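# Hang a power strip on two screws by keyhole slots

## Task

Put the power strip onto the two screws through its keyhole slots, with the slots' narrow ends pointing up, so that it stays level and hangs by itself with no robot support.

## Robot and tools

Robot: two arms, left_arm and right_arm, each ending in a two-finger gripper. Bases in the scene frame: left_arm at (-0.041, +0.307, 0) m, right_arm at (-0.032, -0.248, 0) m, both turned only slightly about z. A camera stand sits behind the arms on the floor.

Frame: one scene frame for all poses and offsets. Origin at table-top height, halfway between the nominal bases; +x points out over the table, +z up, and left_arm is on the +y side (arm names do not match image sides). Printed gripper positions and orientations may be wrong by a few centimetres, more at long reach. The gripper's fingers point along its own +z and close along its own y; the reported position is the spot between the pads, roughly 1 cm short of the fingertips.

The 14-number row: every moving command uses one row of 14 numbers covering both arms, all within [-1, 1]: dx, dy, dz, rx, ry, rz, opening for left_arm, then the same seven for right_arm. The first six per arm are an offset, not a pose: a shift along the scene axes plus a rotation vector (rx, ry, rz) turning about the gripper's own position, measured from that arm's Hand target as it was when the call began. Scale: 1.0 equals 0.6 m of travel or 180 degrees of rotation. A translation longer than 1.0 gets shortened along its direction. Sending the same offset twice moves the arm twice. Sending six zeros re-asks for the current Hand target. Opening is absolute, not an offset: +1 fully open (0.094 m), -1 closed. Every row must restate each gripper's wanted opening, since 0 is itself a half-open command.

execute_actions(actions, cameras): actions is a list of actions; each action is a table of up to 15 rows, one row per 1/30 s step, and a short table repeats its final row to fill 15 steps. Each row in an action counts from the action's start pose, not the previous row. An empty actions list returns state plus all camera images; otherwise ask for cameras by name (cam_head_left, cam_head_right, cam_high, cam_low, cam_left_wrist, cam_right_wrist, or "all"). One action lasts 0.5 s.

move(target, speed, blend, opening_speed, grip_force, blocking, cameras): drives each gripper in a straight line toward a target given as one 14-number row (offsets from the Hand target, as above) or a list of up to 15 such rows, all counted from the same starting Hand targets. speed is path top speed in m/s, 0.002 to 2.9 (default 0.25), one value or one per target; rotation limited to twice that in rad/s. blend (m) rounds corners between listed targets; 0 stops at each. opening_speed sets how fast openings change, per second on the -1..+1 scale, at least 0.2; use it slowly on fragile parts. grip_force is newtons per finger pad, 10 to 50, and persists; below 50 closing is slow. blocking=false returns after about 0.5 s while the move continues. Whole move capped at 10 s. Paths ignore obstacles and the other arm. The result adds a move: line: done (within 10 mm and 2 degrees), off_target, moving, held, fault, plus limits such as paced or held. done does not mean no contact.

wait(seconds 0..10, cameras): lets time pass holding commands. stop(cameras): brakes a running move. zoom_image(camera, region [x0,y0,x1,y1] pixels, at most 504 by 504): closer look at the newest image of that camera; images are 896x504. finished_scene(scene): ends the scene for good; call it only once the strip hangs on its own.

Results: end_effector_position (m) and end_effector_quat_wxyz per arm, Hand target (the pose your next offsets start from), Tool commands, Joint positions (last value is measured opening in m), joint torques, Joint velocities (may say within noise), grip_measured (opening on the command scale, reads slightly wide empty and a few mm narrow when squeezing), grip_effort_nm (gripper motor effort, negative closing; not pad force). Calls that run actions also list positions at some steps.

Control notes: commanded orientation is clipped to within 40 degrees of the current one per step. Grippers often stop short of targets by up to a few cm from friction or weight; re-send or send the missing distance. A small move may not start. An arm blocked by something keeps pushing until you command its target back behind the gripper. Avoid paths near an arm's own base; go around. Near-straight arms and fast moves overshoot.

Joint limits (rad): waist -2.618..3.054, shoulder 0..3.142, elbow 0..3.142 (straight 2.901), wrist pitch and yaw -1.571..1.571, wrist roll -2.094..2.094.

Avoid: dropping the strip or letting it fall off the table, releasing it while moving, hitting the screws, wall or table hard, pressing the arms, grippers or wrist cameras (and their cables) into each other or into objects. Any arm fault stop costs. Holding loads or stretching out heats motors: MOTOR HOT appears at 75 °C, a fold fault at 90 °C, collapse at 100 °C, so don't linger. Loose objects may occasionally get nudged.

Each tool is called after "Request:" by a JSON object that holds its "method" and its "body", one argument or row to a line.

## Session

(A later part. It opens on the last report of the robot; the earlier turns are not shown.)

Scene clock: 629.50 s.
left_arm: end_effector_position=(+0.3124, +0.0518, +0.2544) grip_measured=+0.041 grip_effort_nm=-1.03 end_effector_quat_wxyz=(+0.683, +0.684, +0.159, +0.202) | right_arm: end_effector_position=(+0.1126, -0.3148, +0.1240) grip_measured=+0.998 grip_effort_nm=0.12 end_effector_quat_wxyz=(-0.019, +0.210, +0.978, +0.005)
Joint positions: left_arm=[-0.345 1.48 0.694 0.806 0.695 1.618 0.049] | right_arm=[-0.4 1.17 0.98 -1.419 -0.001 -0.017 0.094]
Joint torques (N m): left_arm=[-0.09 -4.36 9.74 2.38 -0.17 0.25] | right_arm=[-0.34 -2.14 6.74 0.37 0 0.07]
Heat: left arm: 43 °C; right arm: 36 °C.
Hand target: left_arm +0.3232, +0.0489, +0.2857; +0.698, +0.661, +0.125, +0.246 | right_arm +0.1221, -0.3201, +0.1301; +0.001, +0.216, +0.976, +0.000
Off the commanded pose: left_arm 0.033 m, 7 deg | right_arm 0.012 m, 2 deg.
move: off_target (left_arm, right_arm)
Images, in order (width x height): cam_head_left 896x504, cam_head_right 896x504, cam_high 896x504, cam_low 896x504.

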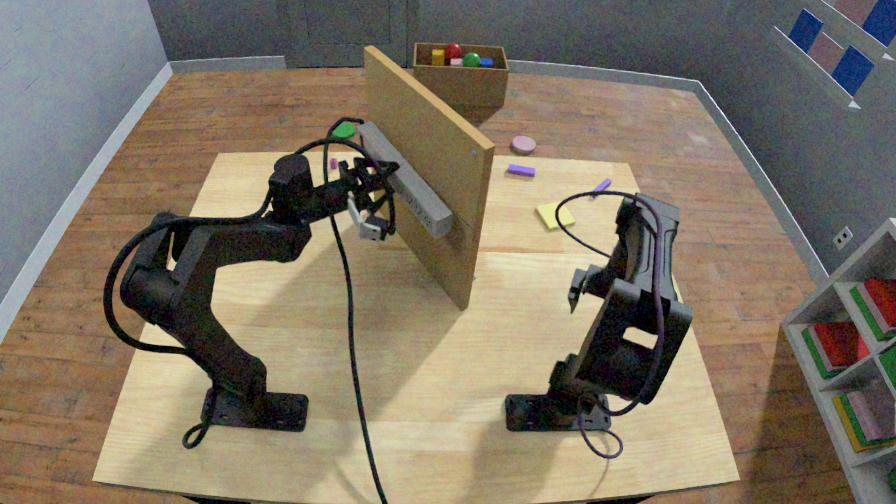

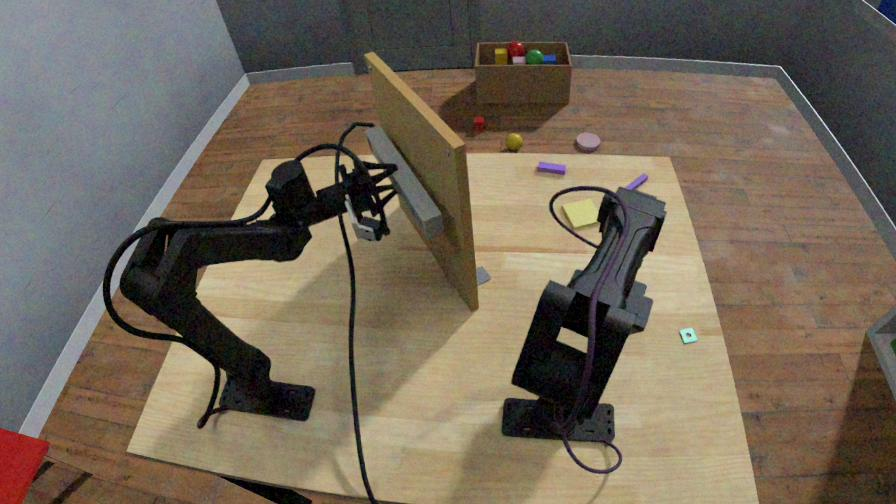

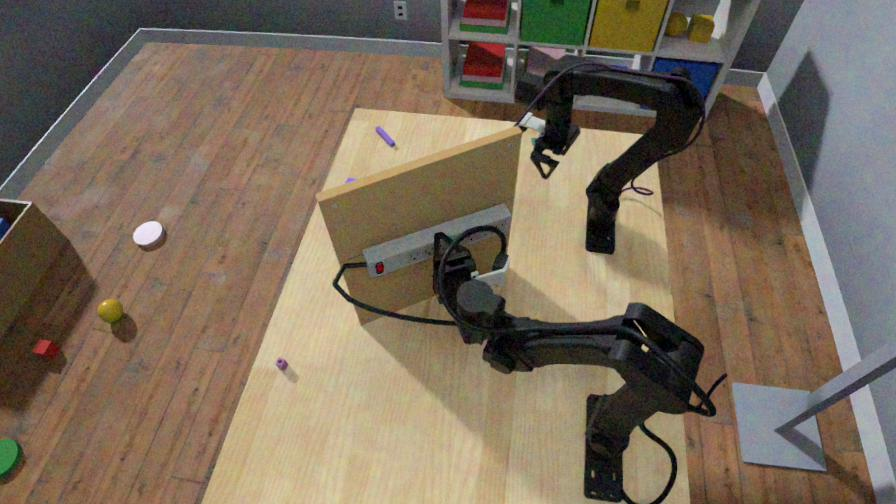

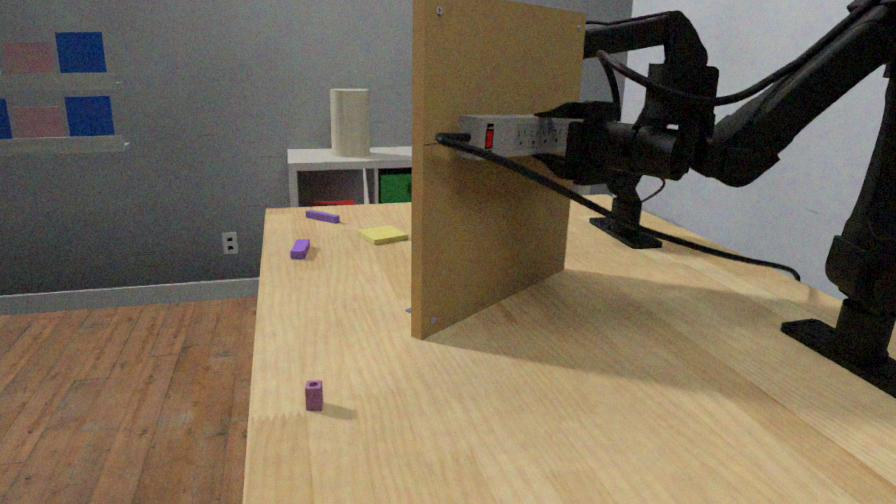

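Request:
{"method": "zoom_image", "body": {
  "camera": "cam_low",
  "region": [440, 80, 560, 200]
}}

Request:
{"method": "zoom_image", "body": {
  "camera": "cam_high",
  "region": [460, 180, 520, 240]
}}

Request:
{"method": "zoom_image", "body": {
  "camera": "cam_high",
  "region": [335, 230, 395, 290]
}}

Request:
{"method": "zoom_image", "body": {
  "camera": "cam_head_left",
  "region": [425, 180, 485, 240]
}}

Request:
{"method": "zoom_image", "body": {
  "camera": "cam_head_left",
  "region": [350, 110, 410, 170]
}}

Request:
{"method": "zoom_image", "body": {
  "camera": "cam_head_right",
  "region": [415, 180, 475, 240]
}}

Request:
{"method": "zoom_image", "body": {
  "camera": "cam_head_right",
  "region": [360, 115, 420, 175]
}}

Scaled by 4.200 from the camera's 896x504 image, which has a finer 1280x720 frame.

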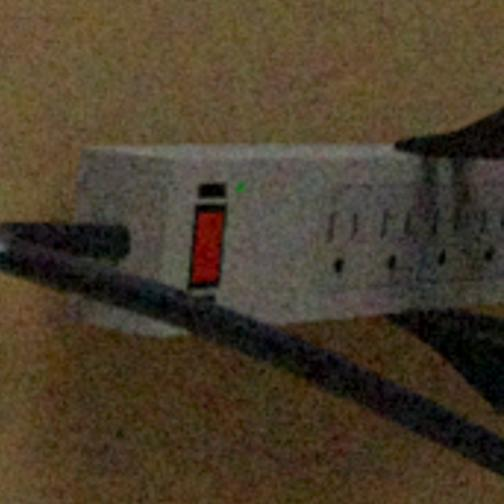

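Scaled by 8.400 from the camera's 896x504 image, which has a finer 1280x720 frame.

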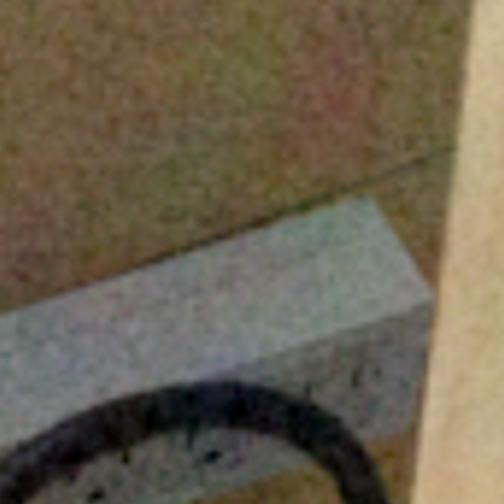

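Scaled by 8.400 from the camera's 896x504 image, which has a finer 1280x720 frame.

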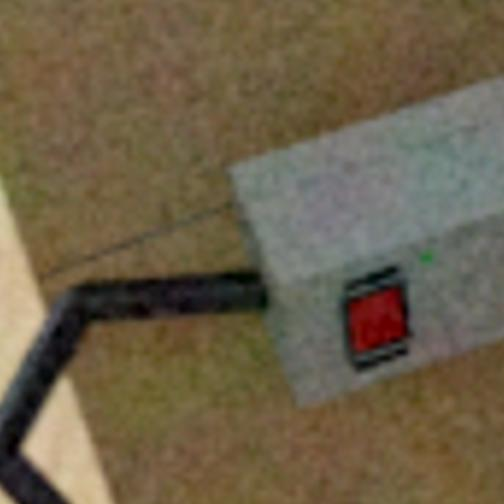

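Scaled by 8.400 from the camera's 896x504 image, which has a finer 1280x720 frame.

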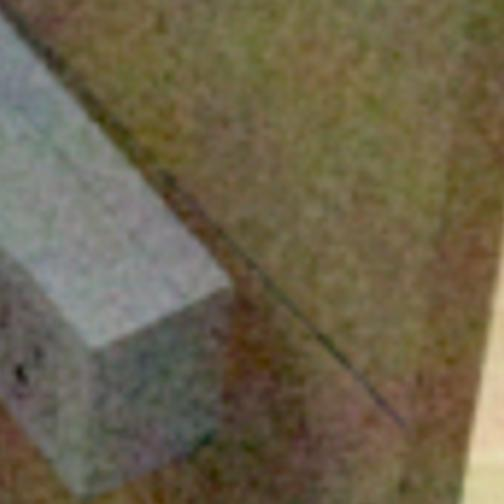

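Scaled by 8.400 from the camera's 896x504 image, which has a finer 1280x720 frame.

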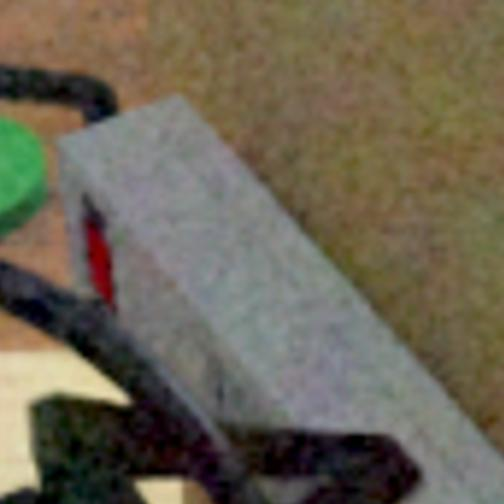

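Scaled by 8.400 from the camera's 896x504 image, which has a finer 1280x720 frame.

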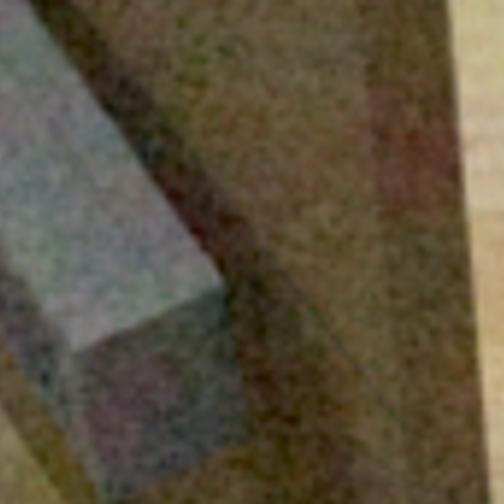

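Scaled by 8.400 from the camera's 896x504 image, which has a finer 1280x720 frame.

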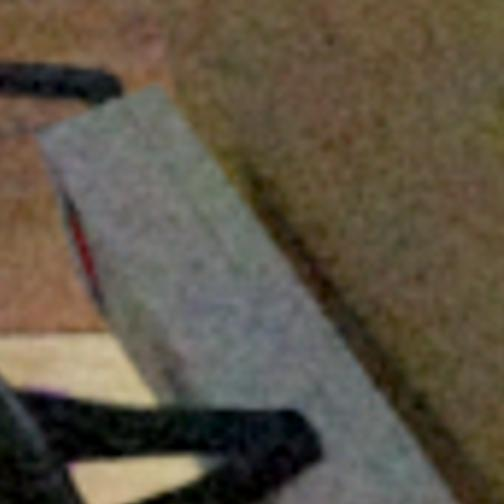

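Request:
{"method": "move", "body": {
  "target": [-0.0253, 0.0592, -0.06333, -0.00707, 0.01064, 0, -0.2, 0, 0, 0, 0, 0, 0, 1.0],
  "speed": 0.08,
  "cameras": []
}}

Request:
{"method": "move", "body": {
  "target": [0.03502, -0.05276, 0, 0, 0, 0, -0.2, 0, 0, 0, 0, 0, 0, 1.0],
  "speed": 0.06,
  "cameras": ["cam_low", "cam_high", "cam_head_left", "cam_head_right"]
}}

Request:
{"method": "zoom_image", "body": {
  "camera": "cam_low",
  "region": [430, 110, 570, 190]
}}

Request:
{"method": "zoom_image", "body": {
  "camera": "cam_high",
  "region": [350, 200, 430, 280]
}}

Request:
{"method": "zoom_image", "body": {
  "camera": "cam_high",
  "region": [440, 180, 520, 260]
}}

Request:
{"method": "zoom_image", "body": {
  "camera": "cam_head_left",
  "region": [350, 120, 410, 180]
}}

Request:
{"method": "zoom_image", "body": {
  "camera": "cam_head_left",
  "region": [410, 180, 470, 240]
}}

Request:
{"method": "zoom_image", "body": {
  "camera": "cam_head_right",
  "region": [360, 120, 420, 180]
}}

Request:
{"method": "zoom_image", "body": {
  "camera": "cam_head_right",
  "region": [410, 180, 470, 240]
}}

Scene clock: 666.60 s.
left_arm: end_effector_position=(+0.3061, +0.0813, +0.2346) grip_measured=+0.041 grip_effort_nm=-1.03 end_effector_quat_wxyz=(+0.691, +0.673, +0.164, +0.206) | right_arm: end_effector_position=(+0.1126, -0.3148, +0.1240) grip_measured=+0.998 grip_effort_nm=0.12 end_effector_quat_wxyz=(-0.019, +0.210, +0.978, +0.005)
Joint positions: left_arm=[-0.257 1.491 0.572 0.976 0.771 1.583 0.049] | right_arm=[-0.4 1.17 0.98 -1.419 -0.001 -0.017 0.094]
Joint torques (N m): left_arm=[0.9 -4.04 5.39 2.59 0.01 0.09] | right_arm=[-0.34 -2.17 6.68 0.39 0 0.07]
Heat: left arm: 43 °C; right arm: 37 °C.
Hand target: left_arm +0.3081, +0.0846, +0.2478; +0.703, +0.657, +0.139, +0.234 | right_arm +0.1221, -0.3201, +0.1301; +0.001, +0.216, +0.976, +0.000
Off the commanded pose: left_arm 0.014 m, 5 deg | right_arm 0.012 m, 2 deg.
move: off_target (left_arm, right_arm)
No camera images: "cameras" was empty.

Scene clock: 667.80 s.
left_arm: end_effector_position=(+0.3182, +0.0562, +0.2176) grip_measured=+0.041 grip_effort_nm=-1.03 end_effector_quat_wxyz=(+0.684, +0.682, +0.176, +0.191) | right_arm: end_effector_position=(+0.1126, -0.3148, +0.1240) grip_measured=+0.998 grip_effort_nm=0.12 end_effector_quat_wxyz=(-0.019, +0.210, +0.978, +0.005)
Joint positions: left_arm=[-0.327 1.594 0.628 0.978 0.706 1.583 0.049] | right_arm=[-0.4 1.17 0.98 -1.419 -0.001 -0.017 0.094]
Joint torques (N m): left_arm=[-0.16 -4.74 8.8 2.56 -0.15 0.18] | right_arm=[-0.34 -2.13 6.67 0.36 0.01 0.06]
Heat: left arm: 43 °C; right arm: 37 °C.
Hand target: left_arm +0.3290, +0.0528, +0.2478; +0.703, +0.657, +0.139, +0.234 | right_arm +0.1221, -0.3201, +0.1301; +0.001, +0.216, +0.976, +0.000
Off the commanded pose: left_arm 0.032 m, 7 deg | right_arm 0.012 m, 2 deg.
move: off_target (left_arm, right_arm)
Images, in order (width x height): cam_head_left 896x504, cam_head_right 896x504, cam_high 896x504, cam_low 896x504.

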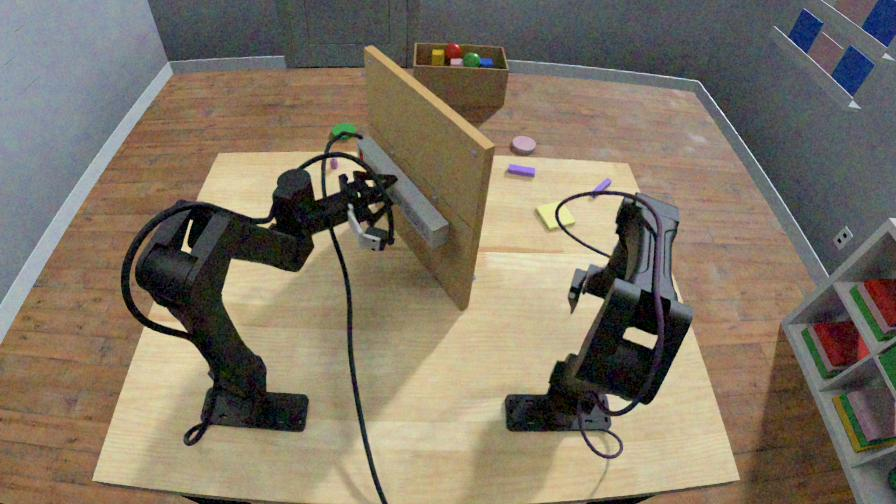

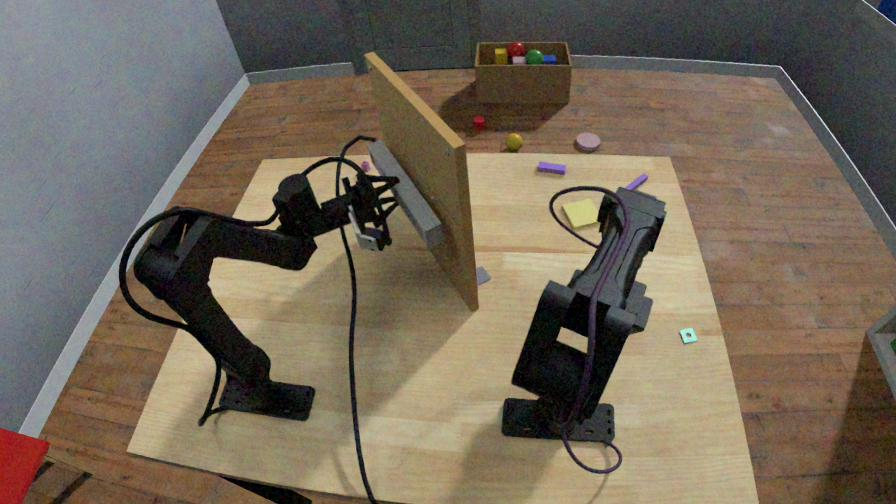

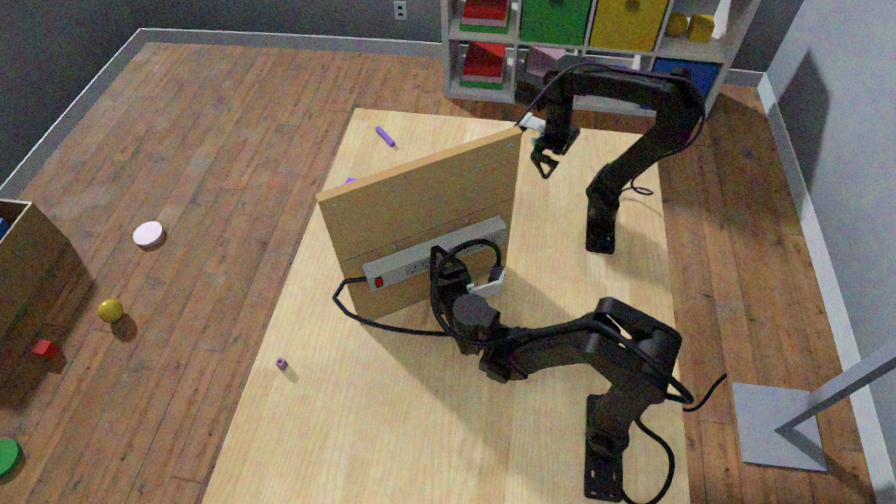

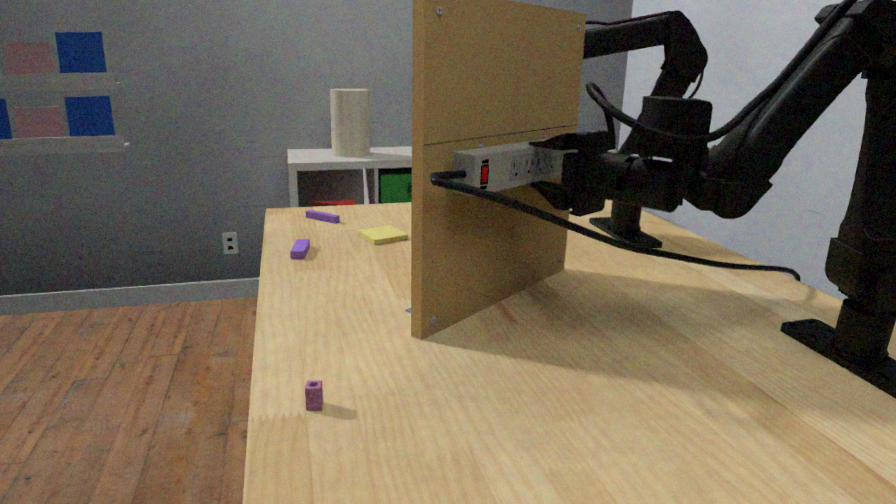

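Scaled by 3.600 from the camera's 896x504 image, which has a finer 1280x720 frame.

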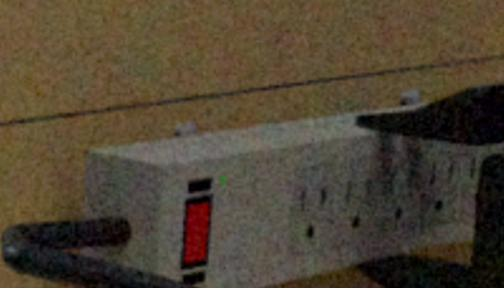

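Scaled by 6.300 from the camera's 896x504 image, which has a finer 1280x720 frame.

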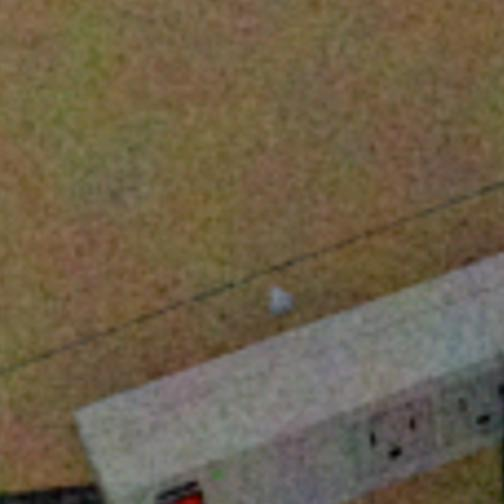

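Scaled by 6.300 from the camera's 896x504 image, which has a finer 1280x720 frame.

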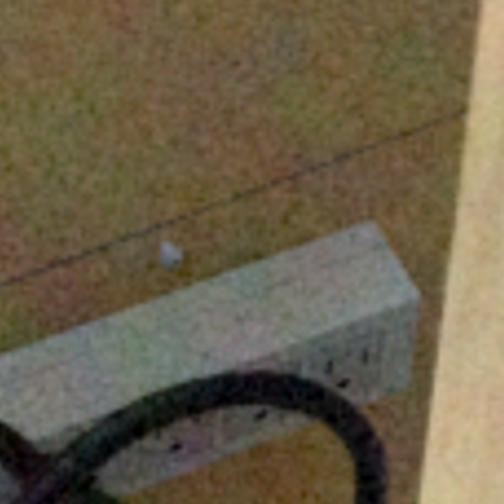

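Scaled by 8.400 from the camera's 896x504 image, which has a finer 1280x720 frame.

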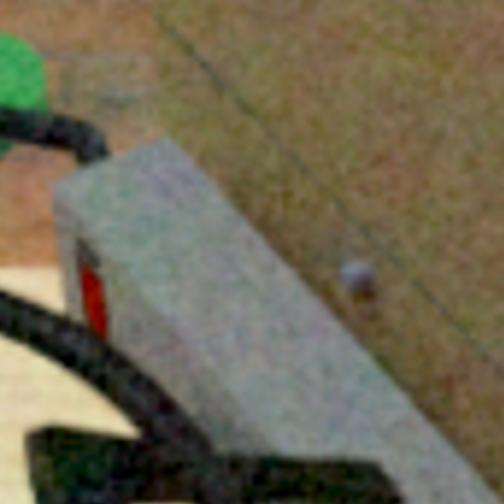

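Scaled by 8.400 from the camera's 896x504 image, which has a finer 1280x720 frame.

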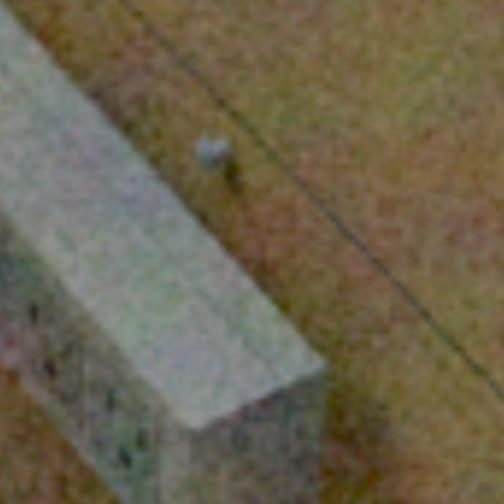

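Scaled by 8.400 from the camera's 896x504 image, which has a finer 1280x720 frame.

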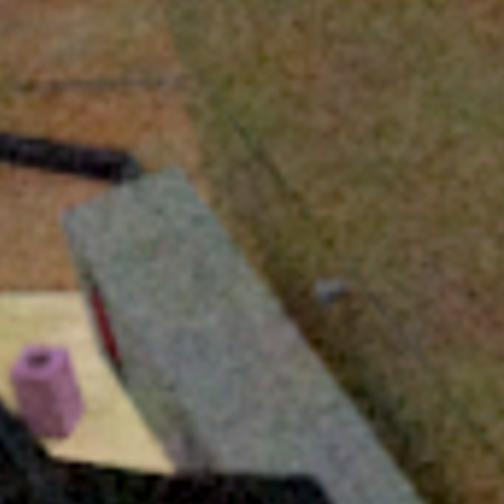

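Scaled by 8.400 from the camera's 896x504 image, which has a finer 1280x720 frame.

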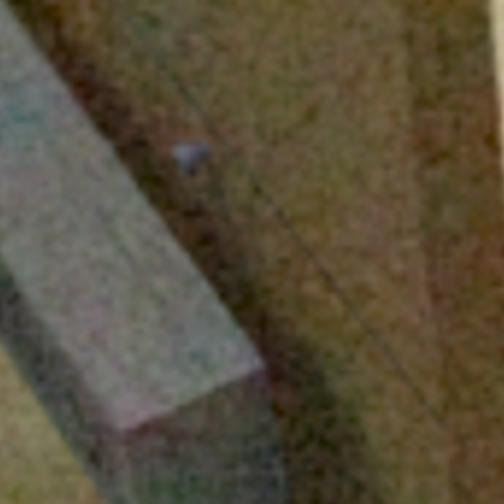

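Request:
{"method": "move", "body": {
  "target": [-0.03502, 0.05276, -0.01333, 0, 0, 0, -0.2, 0, 0, 0, 0, 0, 0, 1.0],
  "speed": 0.08,
  "cameras": []
}}

Request:
{"method": "move", "body": {
  "target": [0.04608, -0.06942, 0, 0, 0, 0, -0.2, 0, 0, 0, 0, 0, 0, 1.0],
  "speed": 0.04,
  "cameras": ["cam_low", "cam_high", "cam_head_left", "cam_head_right"]
}}

Scene clock: 677.20 s.
left_arm: end_effector_position=(+0.3117, +0.0796, +0.2048) grip_measured=+0.041 grip_effort_nm=-1.02 end_effector_quat_wxyz=(+0.682, +0.683, +0.181, +0.191) | right_arm: end_effector_position=(+0.1126, -0.3148, +0.1240) grip_measured=+0.998 grip_effort_nm=0.12 end_effector_quat_wxyz=(-0.019, +0.210, +0.978, +0.005)
Joint positions: left_arm=[-0.259 1.579 0.553 1.03 0.765 1.582 0.049] | right_arm=[-0.4 1.17 0.98 -1.419 -0.001 -0.017 0.094]
Joint torques (N m): left_arm=[0.91 -8.72 5.16 2.6 0.07 0.07] | right_arm=[-0.43 -2.13 6.75 0.39 0.01 0.08]
Heat: left arm: 43 °C; right arm: 37 °C.
Hand target: left_arm +0.3081, +0.0845, +0.2399; +0.703, +0.657, +0.139, +0.234 | right_arm +0.1221, -0.3201, +0.1301; +0.001, +0.216, +0.976, +0.000
Off the commanded pose: left_arm 0.035 m, 8 deg | right_arm 0.012 m, 2 deg.
move: off_target (left_arm, right_arm)
No camera images: "cameras" was empty.

Scene clock: 678.93 s.
left_arm: end_effector_position=(+0.3249, +0.0464, +0.2135) grip_measured=+0.041 grip_effort_nm=-1.03 end_effector_quat_wxyz=(+0.687, +0.678, +0.171, +0.195) | right_arm: end_effector_position=(+0.1126, -0.3148, +0.1240) grip_measured=+0.998 grip_effort_nm=0.12 end_effector_quat_wxyz=(-0.019, +0.210, +0.978, +0.005)
Joint positions: left_arm=[-0.351 1.654 0.652 1.03 0.682 1.583 0.049] | right_arm=[-0.4 1.17 0.98 -1.419 -0.001 -0.017 0.094]
Joint torques (N m): left_arm=[-0.14 -5.03 8.7 2.4 -0.15 0.21] | right_arm=[-0.43 -2.19 6.71 0.39 0 0.08]
Heat: left arm: 43 °C; right arm: 37 °C.
Hand target: left_arm +0.3357, +0.0428, +0.2398; +0.703, +0.657, +0.139, +0.234 | right_arm +0.1221, -0.3201, +0.1301; +0.001, +0.216, +0.976, +0.000
Off the commanded pose: left_arm 0.029 m, 6 deg | right_arm 0.012 m, 2 deg.
move: off_target (left_arm, right_arm)
Images, in order (width x height): cam_head_left 896x504, cam_head_right 896x504, cam_high 896x504, cam_low 896x504.

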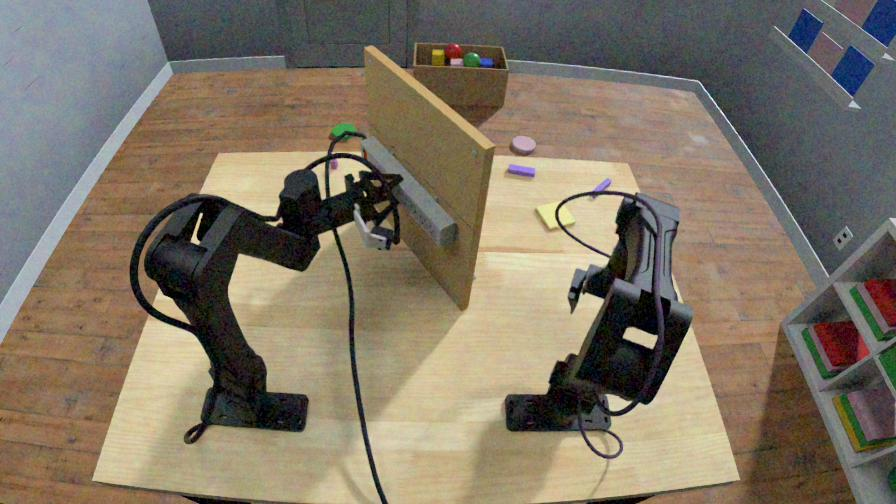

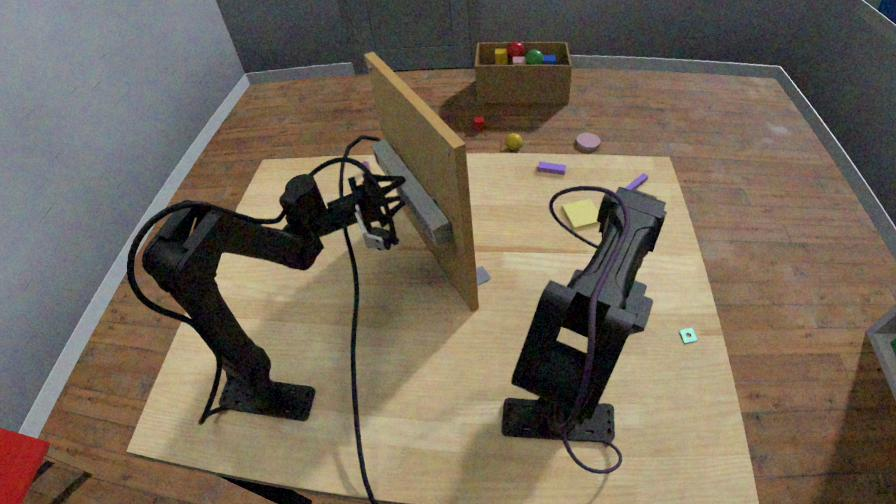

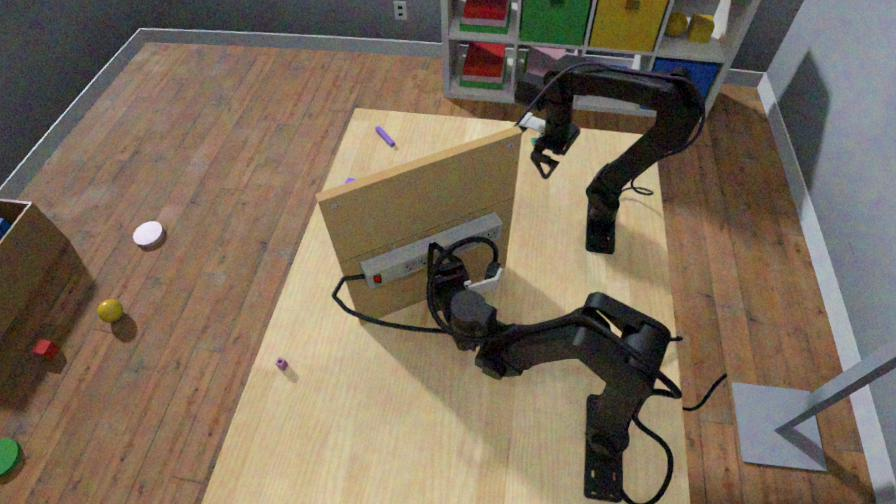

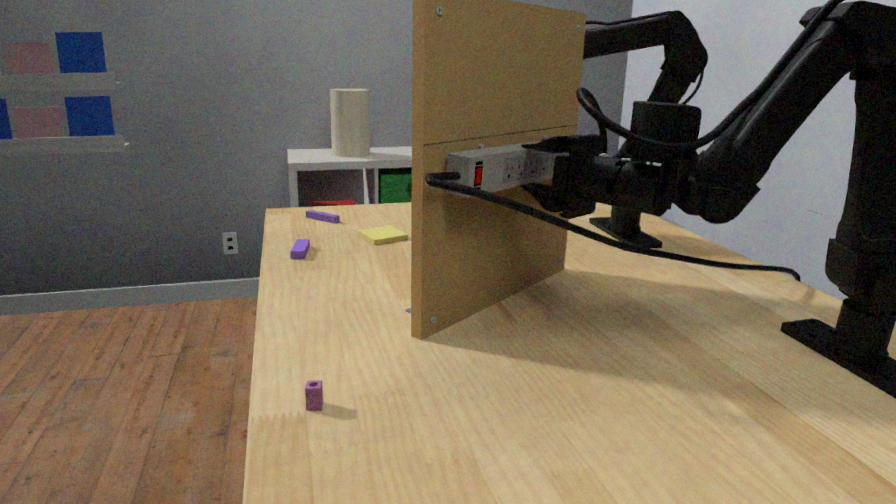

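Request:
{"method": "zoom_image", "body": {
  "camera": "cam_low",
  "region": [430, 110, 570, 190]
}}

Request:
{"method": "zoom_image", "body": {
  "camera": "cam_high",
  "region": [350, 200, 430, 280]
}}

Request:
{"method": "zoom_image", "body": {
  "camera": "cam_high",
  "region": [440, 180, 520, 260]
}}

Request:
{"method": "zoom_image", "body": {
  "camera": "cam_head_left",
  "region": [350, 120, 410, 180]
}}

Request:
{"method": "zoom_image", "body": {
  "camera": "cam_head_left",
  "region": [410, 180, 470, 240]
}}

Request:
{"method": "zoom_image", "body": {
  "camera": "cam_head_right",
  "region": [360, 120, 420, 180]
}}

Request:
{"method": "zoom_image", "body": {
  "camera": "cam_head_right",
  "region": [410, 180, 470, 240]
}}

Scaled by 3.600 from the camera's 896x504 image, which has a finer 1280x720 frame.

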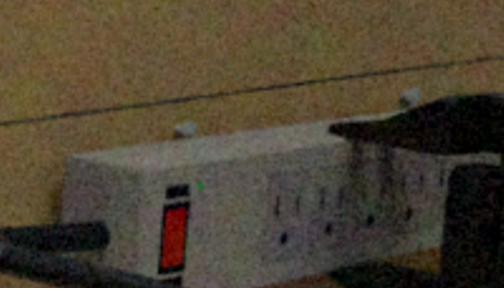

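Scaled by 6.300 from the camera's 896x504 image, which has a finer 1280x720 frame.

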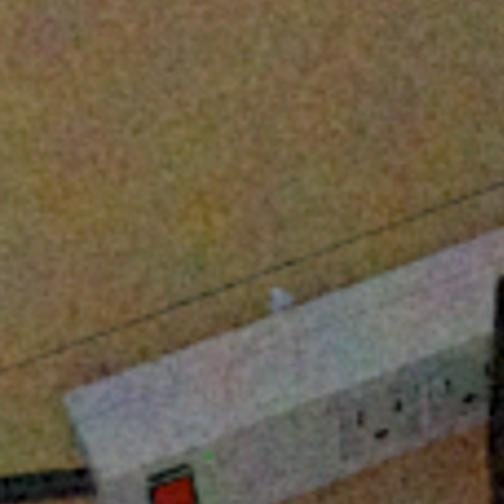

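Scaled by 6.300 from the camera's 896x504 image, which has a finer 1280x720 frame.

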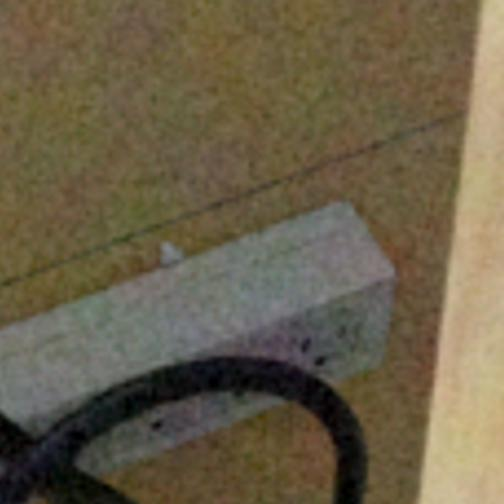

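Scaled by 8.400 from the camera's 896x504 image, which has a finer 1280x720 frame.

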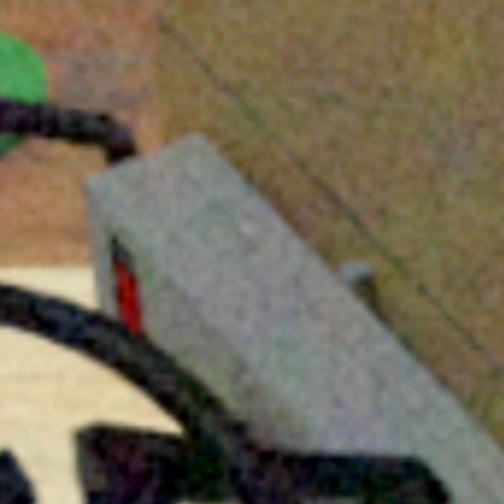

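Scaled by 8.400 from the camera's 896x504 image, which has a finer 1280x720 frame.

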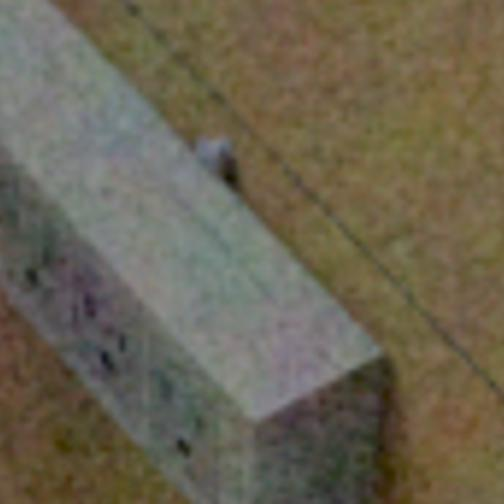

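Scaled by 8.400 from the camera's 896x504 image, which has a finer 1280x720 frame.

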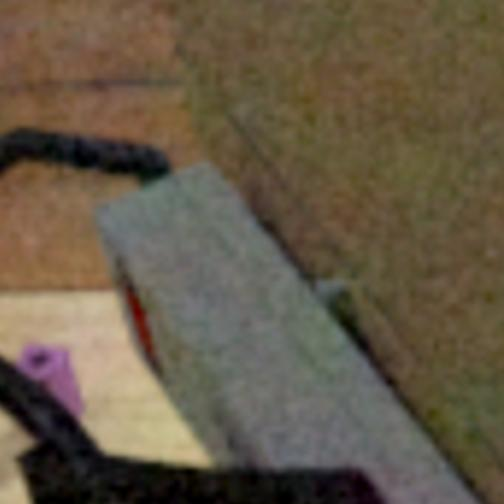

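Scaled by 8.400 from the camera's 896x504 image, which has a finer 1280x720 frame.

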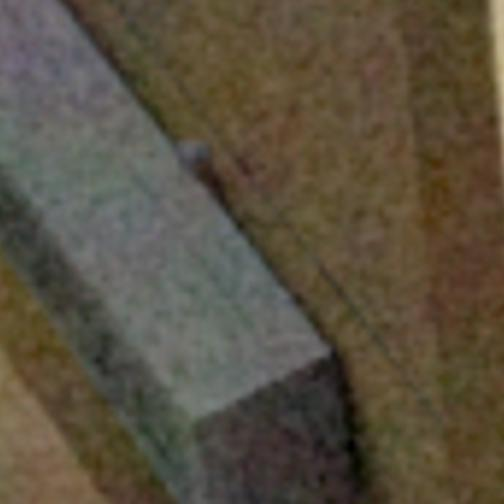

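Request:
{"method": "move", "body": {
  "target": [-0.05006, 0.04678, -0.005, 0, 0, 0, -0.2, 0, 0, 0, 0, 0, 0, 1.0],
  "speed": 0.08,
  "cameras": []
}}

Request:
{"method": "move", "body": {
  "target": [0.03687, -0.05553, 0, 0, 0, 0, -0.2, 0, 0, 0, 0, 0, 0, 1.0],
  "speed": 0.04,
  "cameras": ["cam_low", "cam_high", "cam_head_left", "cam_head_right"]
}}

Request:
{"method": "zoom_image", "body": {
  "camera": "cam_low",
  "region": [430, 110, 570, 190]
}}

Request:
{"method": "zoom_image", "body": {
  "camera": "cam_high",
  "region": [350, 200, 430, 280]
}}

Request:
{"method": "zoom_image", "body": {
  "camera": "cam_high",
  "region": [440, 180, 520, 260]
}}

Scene clock: 687.30 s.
left_arm: end_effector_position=(+0.3098, +0.0659, +0.2021) grip_measured=+0.041 grip_effort_nm=-1.03 end_effector_quat_wxyz=(+0.681, +0.683, +0.182, +0.192) | right_arm: end_effector_position=(+0.1126, -0.3148, +0.1240) grip_measured=+0.998 grip_effort_nm=0.12 end_effector_quat_wxyz=(-0.019, +0.210, +0.978, +0.005)
Joint positions: left_arm=[-0.31 1.595 0.556 1.041 0.711 1.584 0.049] | right_arm=[-0.4 1.17 0.98 -1.419 -0.001 -0.017 0.094]
Joint torques (N m): left_arm=[0.91 -8.88 4.97 2.6 0.11 0.14] | right_arm=[-0.38 -2.14 6.69 0.37 -0.01 0.07]
Heat: left arm: 43 °C; right arm: 37 °C.
Hand target: left_arm +0.3057, +0.0710, +0.2367; +0.703, +0.657, +0.139, +0.234 | right_arm +0.1221, -0.3201, +0.1301; +0.001, +0.216, +0.976, +0.000
Off the commanded pose: left_arm 0.035 m, 8 deg | right_arm 0.012 m, 2 deg.
move: off_target (left_arm, right_arm)
No camera images: "cameras" was empty.

Scene clock: 688.80 s.
left_arm: end_effector_position=(+0.3179, +0.0417, +0.2104) grip_measured=+0.041 grip_effort_nm=-1.03 end_effector_quat_wxyz=(+0.686, +0.679, +0.171, +0.197) | right_arm: end_effector_position=(+0.1126, -0.3148, +0.1240) grip_measured=+0.998 grip_effort_nm=0.12 end_effector_quat_wxyz=(-0.019, +0.210, +0.978, +0.005)
Joint positions: left_arm=[-0.376 1.644 0.628 1.041 0.654 1.588 0.049] | right_arm=[-0.4 1.17 0.98 -1.419 -0.001 -0.017 0.094]
Joint torques (N m): left_arm=[-0.2 -4.89 8.54 2.44 -0.13 0.19] | right_arm=[-0.39 -2.14 6.72 0.38 0 0.08]
Heat: left arm: 43 °C; right arm: 37 °C.
Hand target: left_arm +0.3277, +0.0375, +0.2368; +0.703, +0.657, +0.139, +0.234 | right_arm +0.1221, -0.3201, +0.1301; +0.001, +0.216, +0.976, +0.000
Off the commanded pose: left_arm 0.028 m, 6 deg | right_arm 0.012 m, 2 deg.
move: off_target (left_arm, right_arm)
Images, in order (width x height): cam_head_left 896x504, cam_head_right 896x504, cam_high 896x504, cam_low 896x504.

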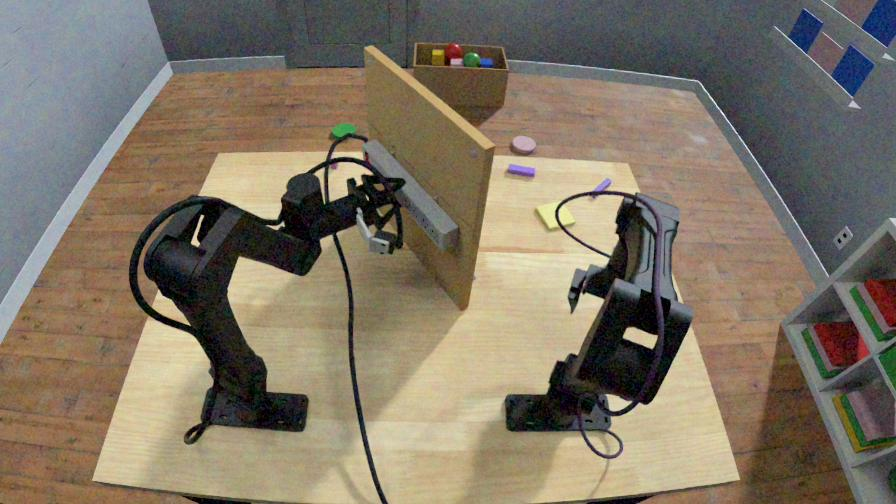

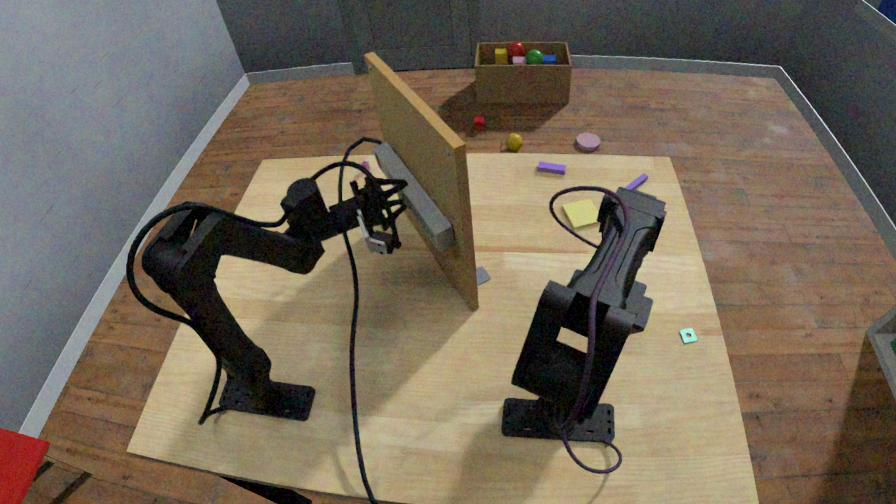

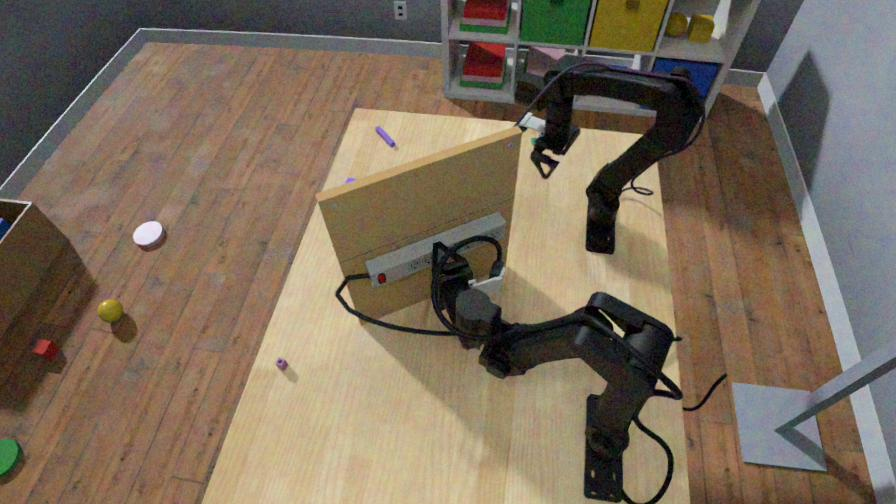

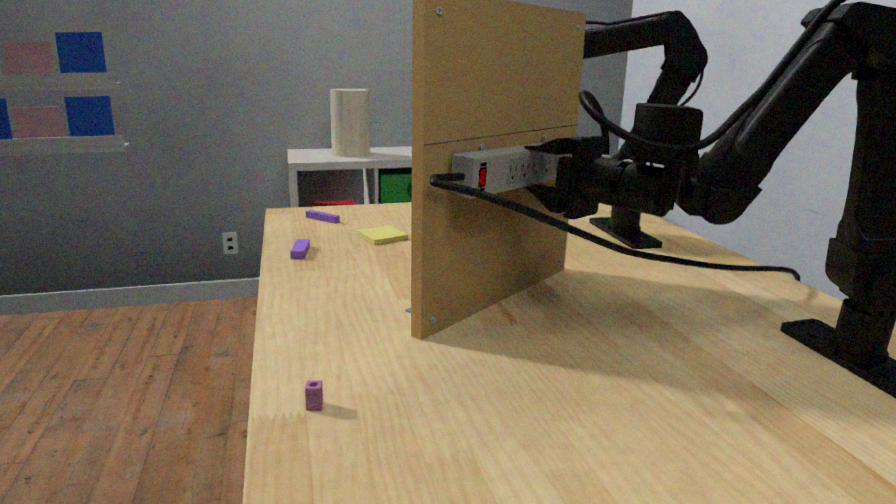

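Scaled by 3.600 from the camera's 896x504 image, which has a finer 1280x720 frame.

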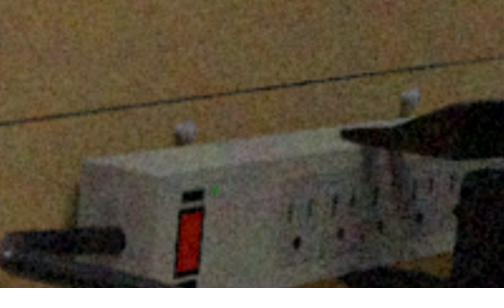

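Scaled by 6.300 from the camera's 896x504 image, which has a finer 1280x720 frame.

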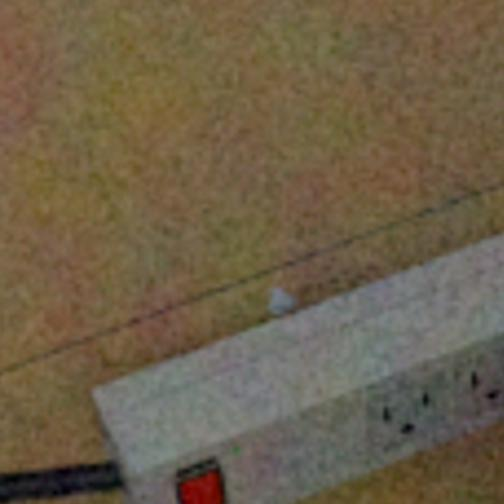

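Scaled by 6.300 from the camera's 896x504 image, which has a finer 1280x720 frame.

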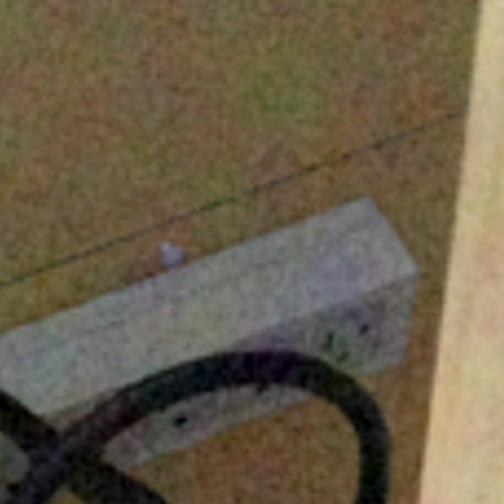

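Request:
{"method": "move", "body": {
  "target": [0.00553, -0.00833, 0, 0, 0, 0, -0.2, 0, 0, 0, 0, 0, 0, 1.0],
  "speed": 0.03,
  "cameras": []
}}

Scene clock: 691.87 s.
left_arm: end_effector_position=(+0.3195, +0.0384, +0.2107) grip_measured=+0.041 grip_effort_nm=-1.03 end_effector_quat_wxyz=(+0.687, +0.679, +0.170, +0.197) | right_arm: end_effector_position=(+0.1126, -0.3148, +0.1240) grip_measured=+0.998 grip_effort_nm=0.12 end_effector_quat_wxyz=(-0.019, +0.210, +0.978, +0.005)
Joint positions: left_arm=[-0.383 1.655 0.64 1.041 0.65 1.59 0.049] | right_arm=[-0.4 1.17 0.98 -1.419 -0.001 -0.017 0.094]
Joint torques (N m): left_arm=[-0.54 -4.63 9.01 2.41 -0.21 0.19] | right_arm=[-0.4 -2.15 6.74 0.38 0 0.09]
Heat: left arm: 43 °C; right arm: 37 °C.
Hand target: left_arm +0.3311, +0.0325, +0.2368; +0.703, +0.657, +0.139, +0.234 | right_arm +0.1221, -0.3201, +0.1301; +0.001, +0.216, +0.976, +0.000
Off the commanded pose: left_arm 0.029 m, 6 deg | right_arm 0.012 m, 2 deg.
move: off_target (left_arm, right_arm)
No camera images: "cameras" was empty.


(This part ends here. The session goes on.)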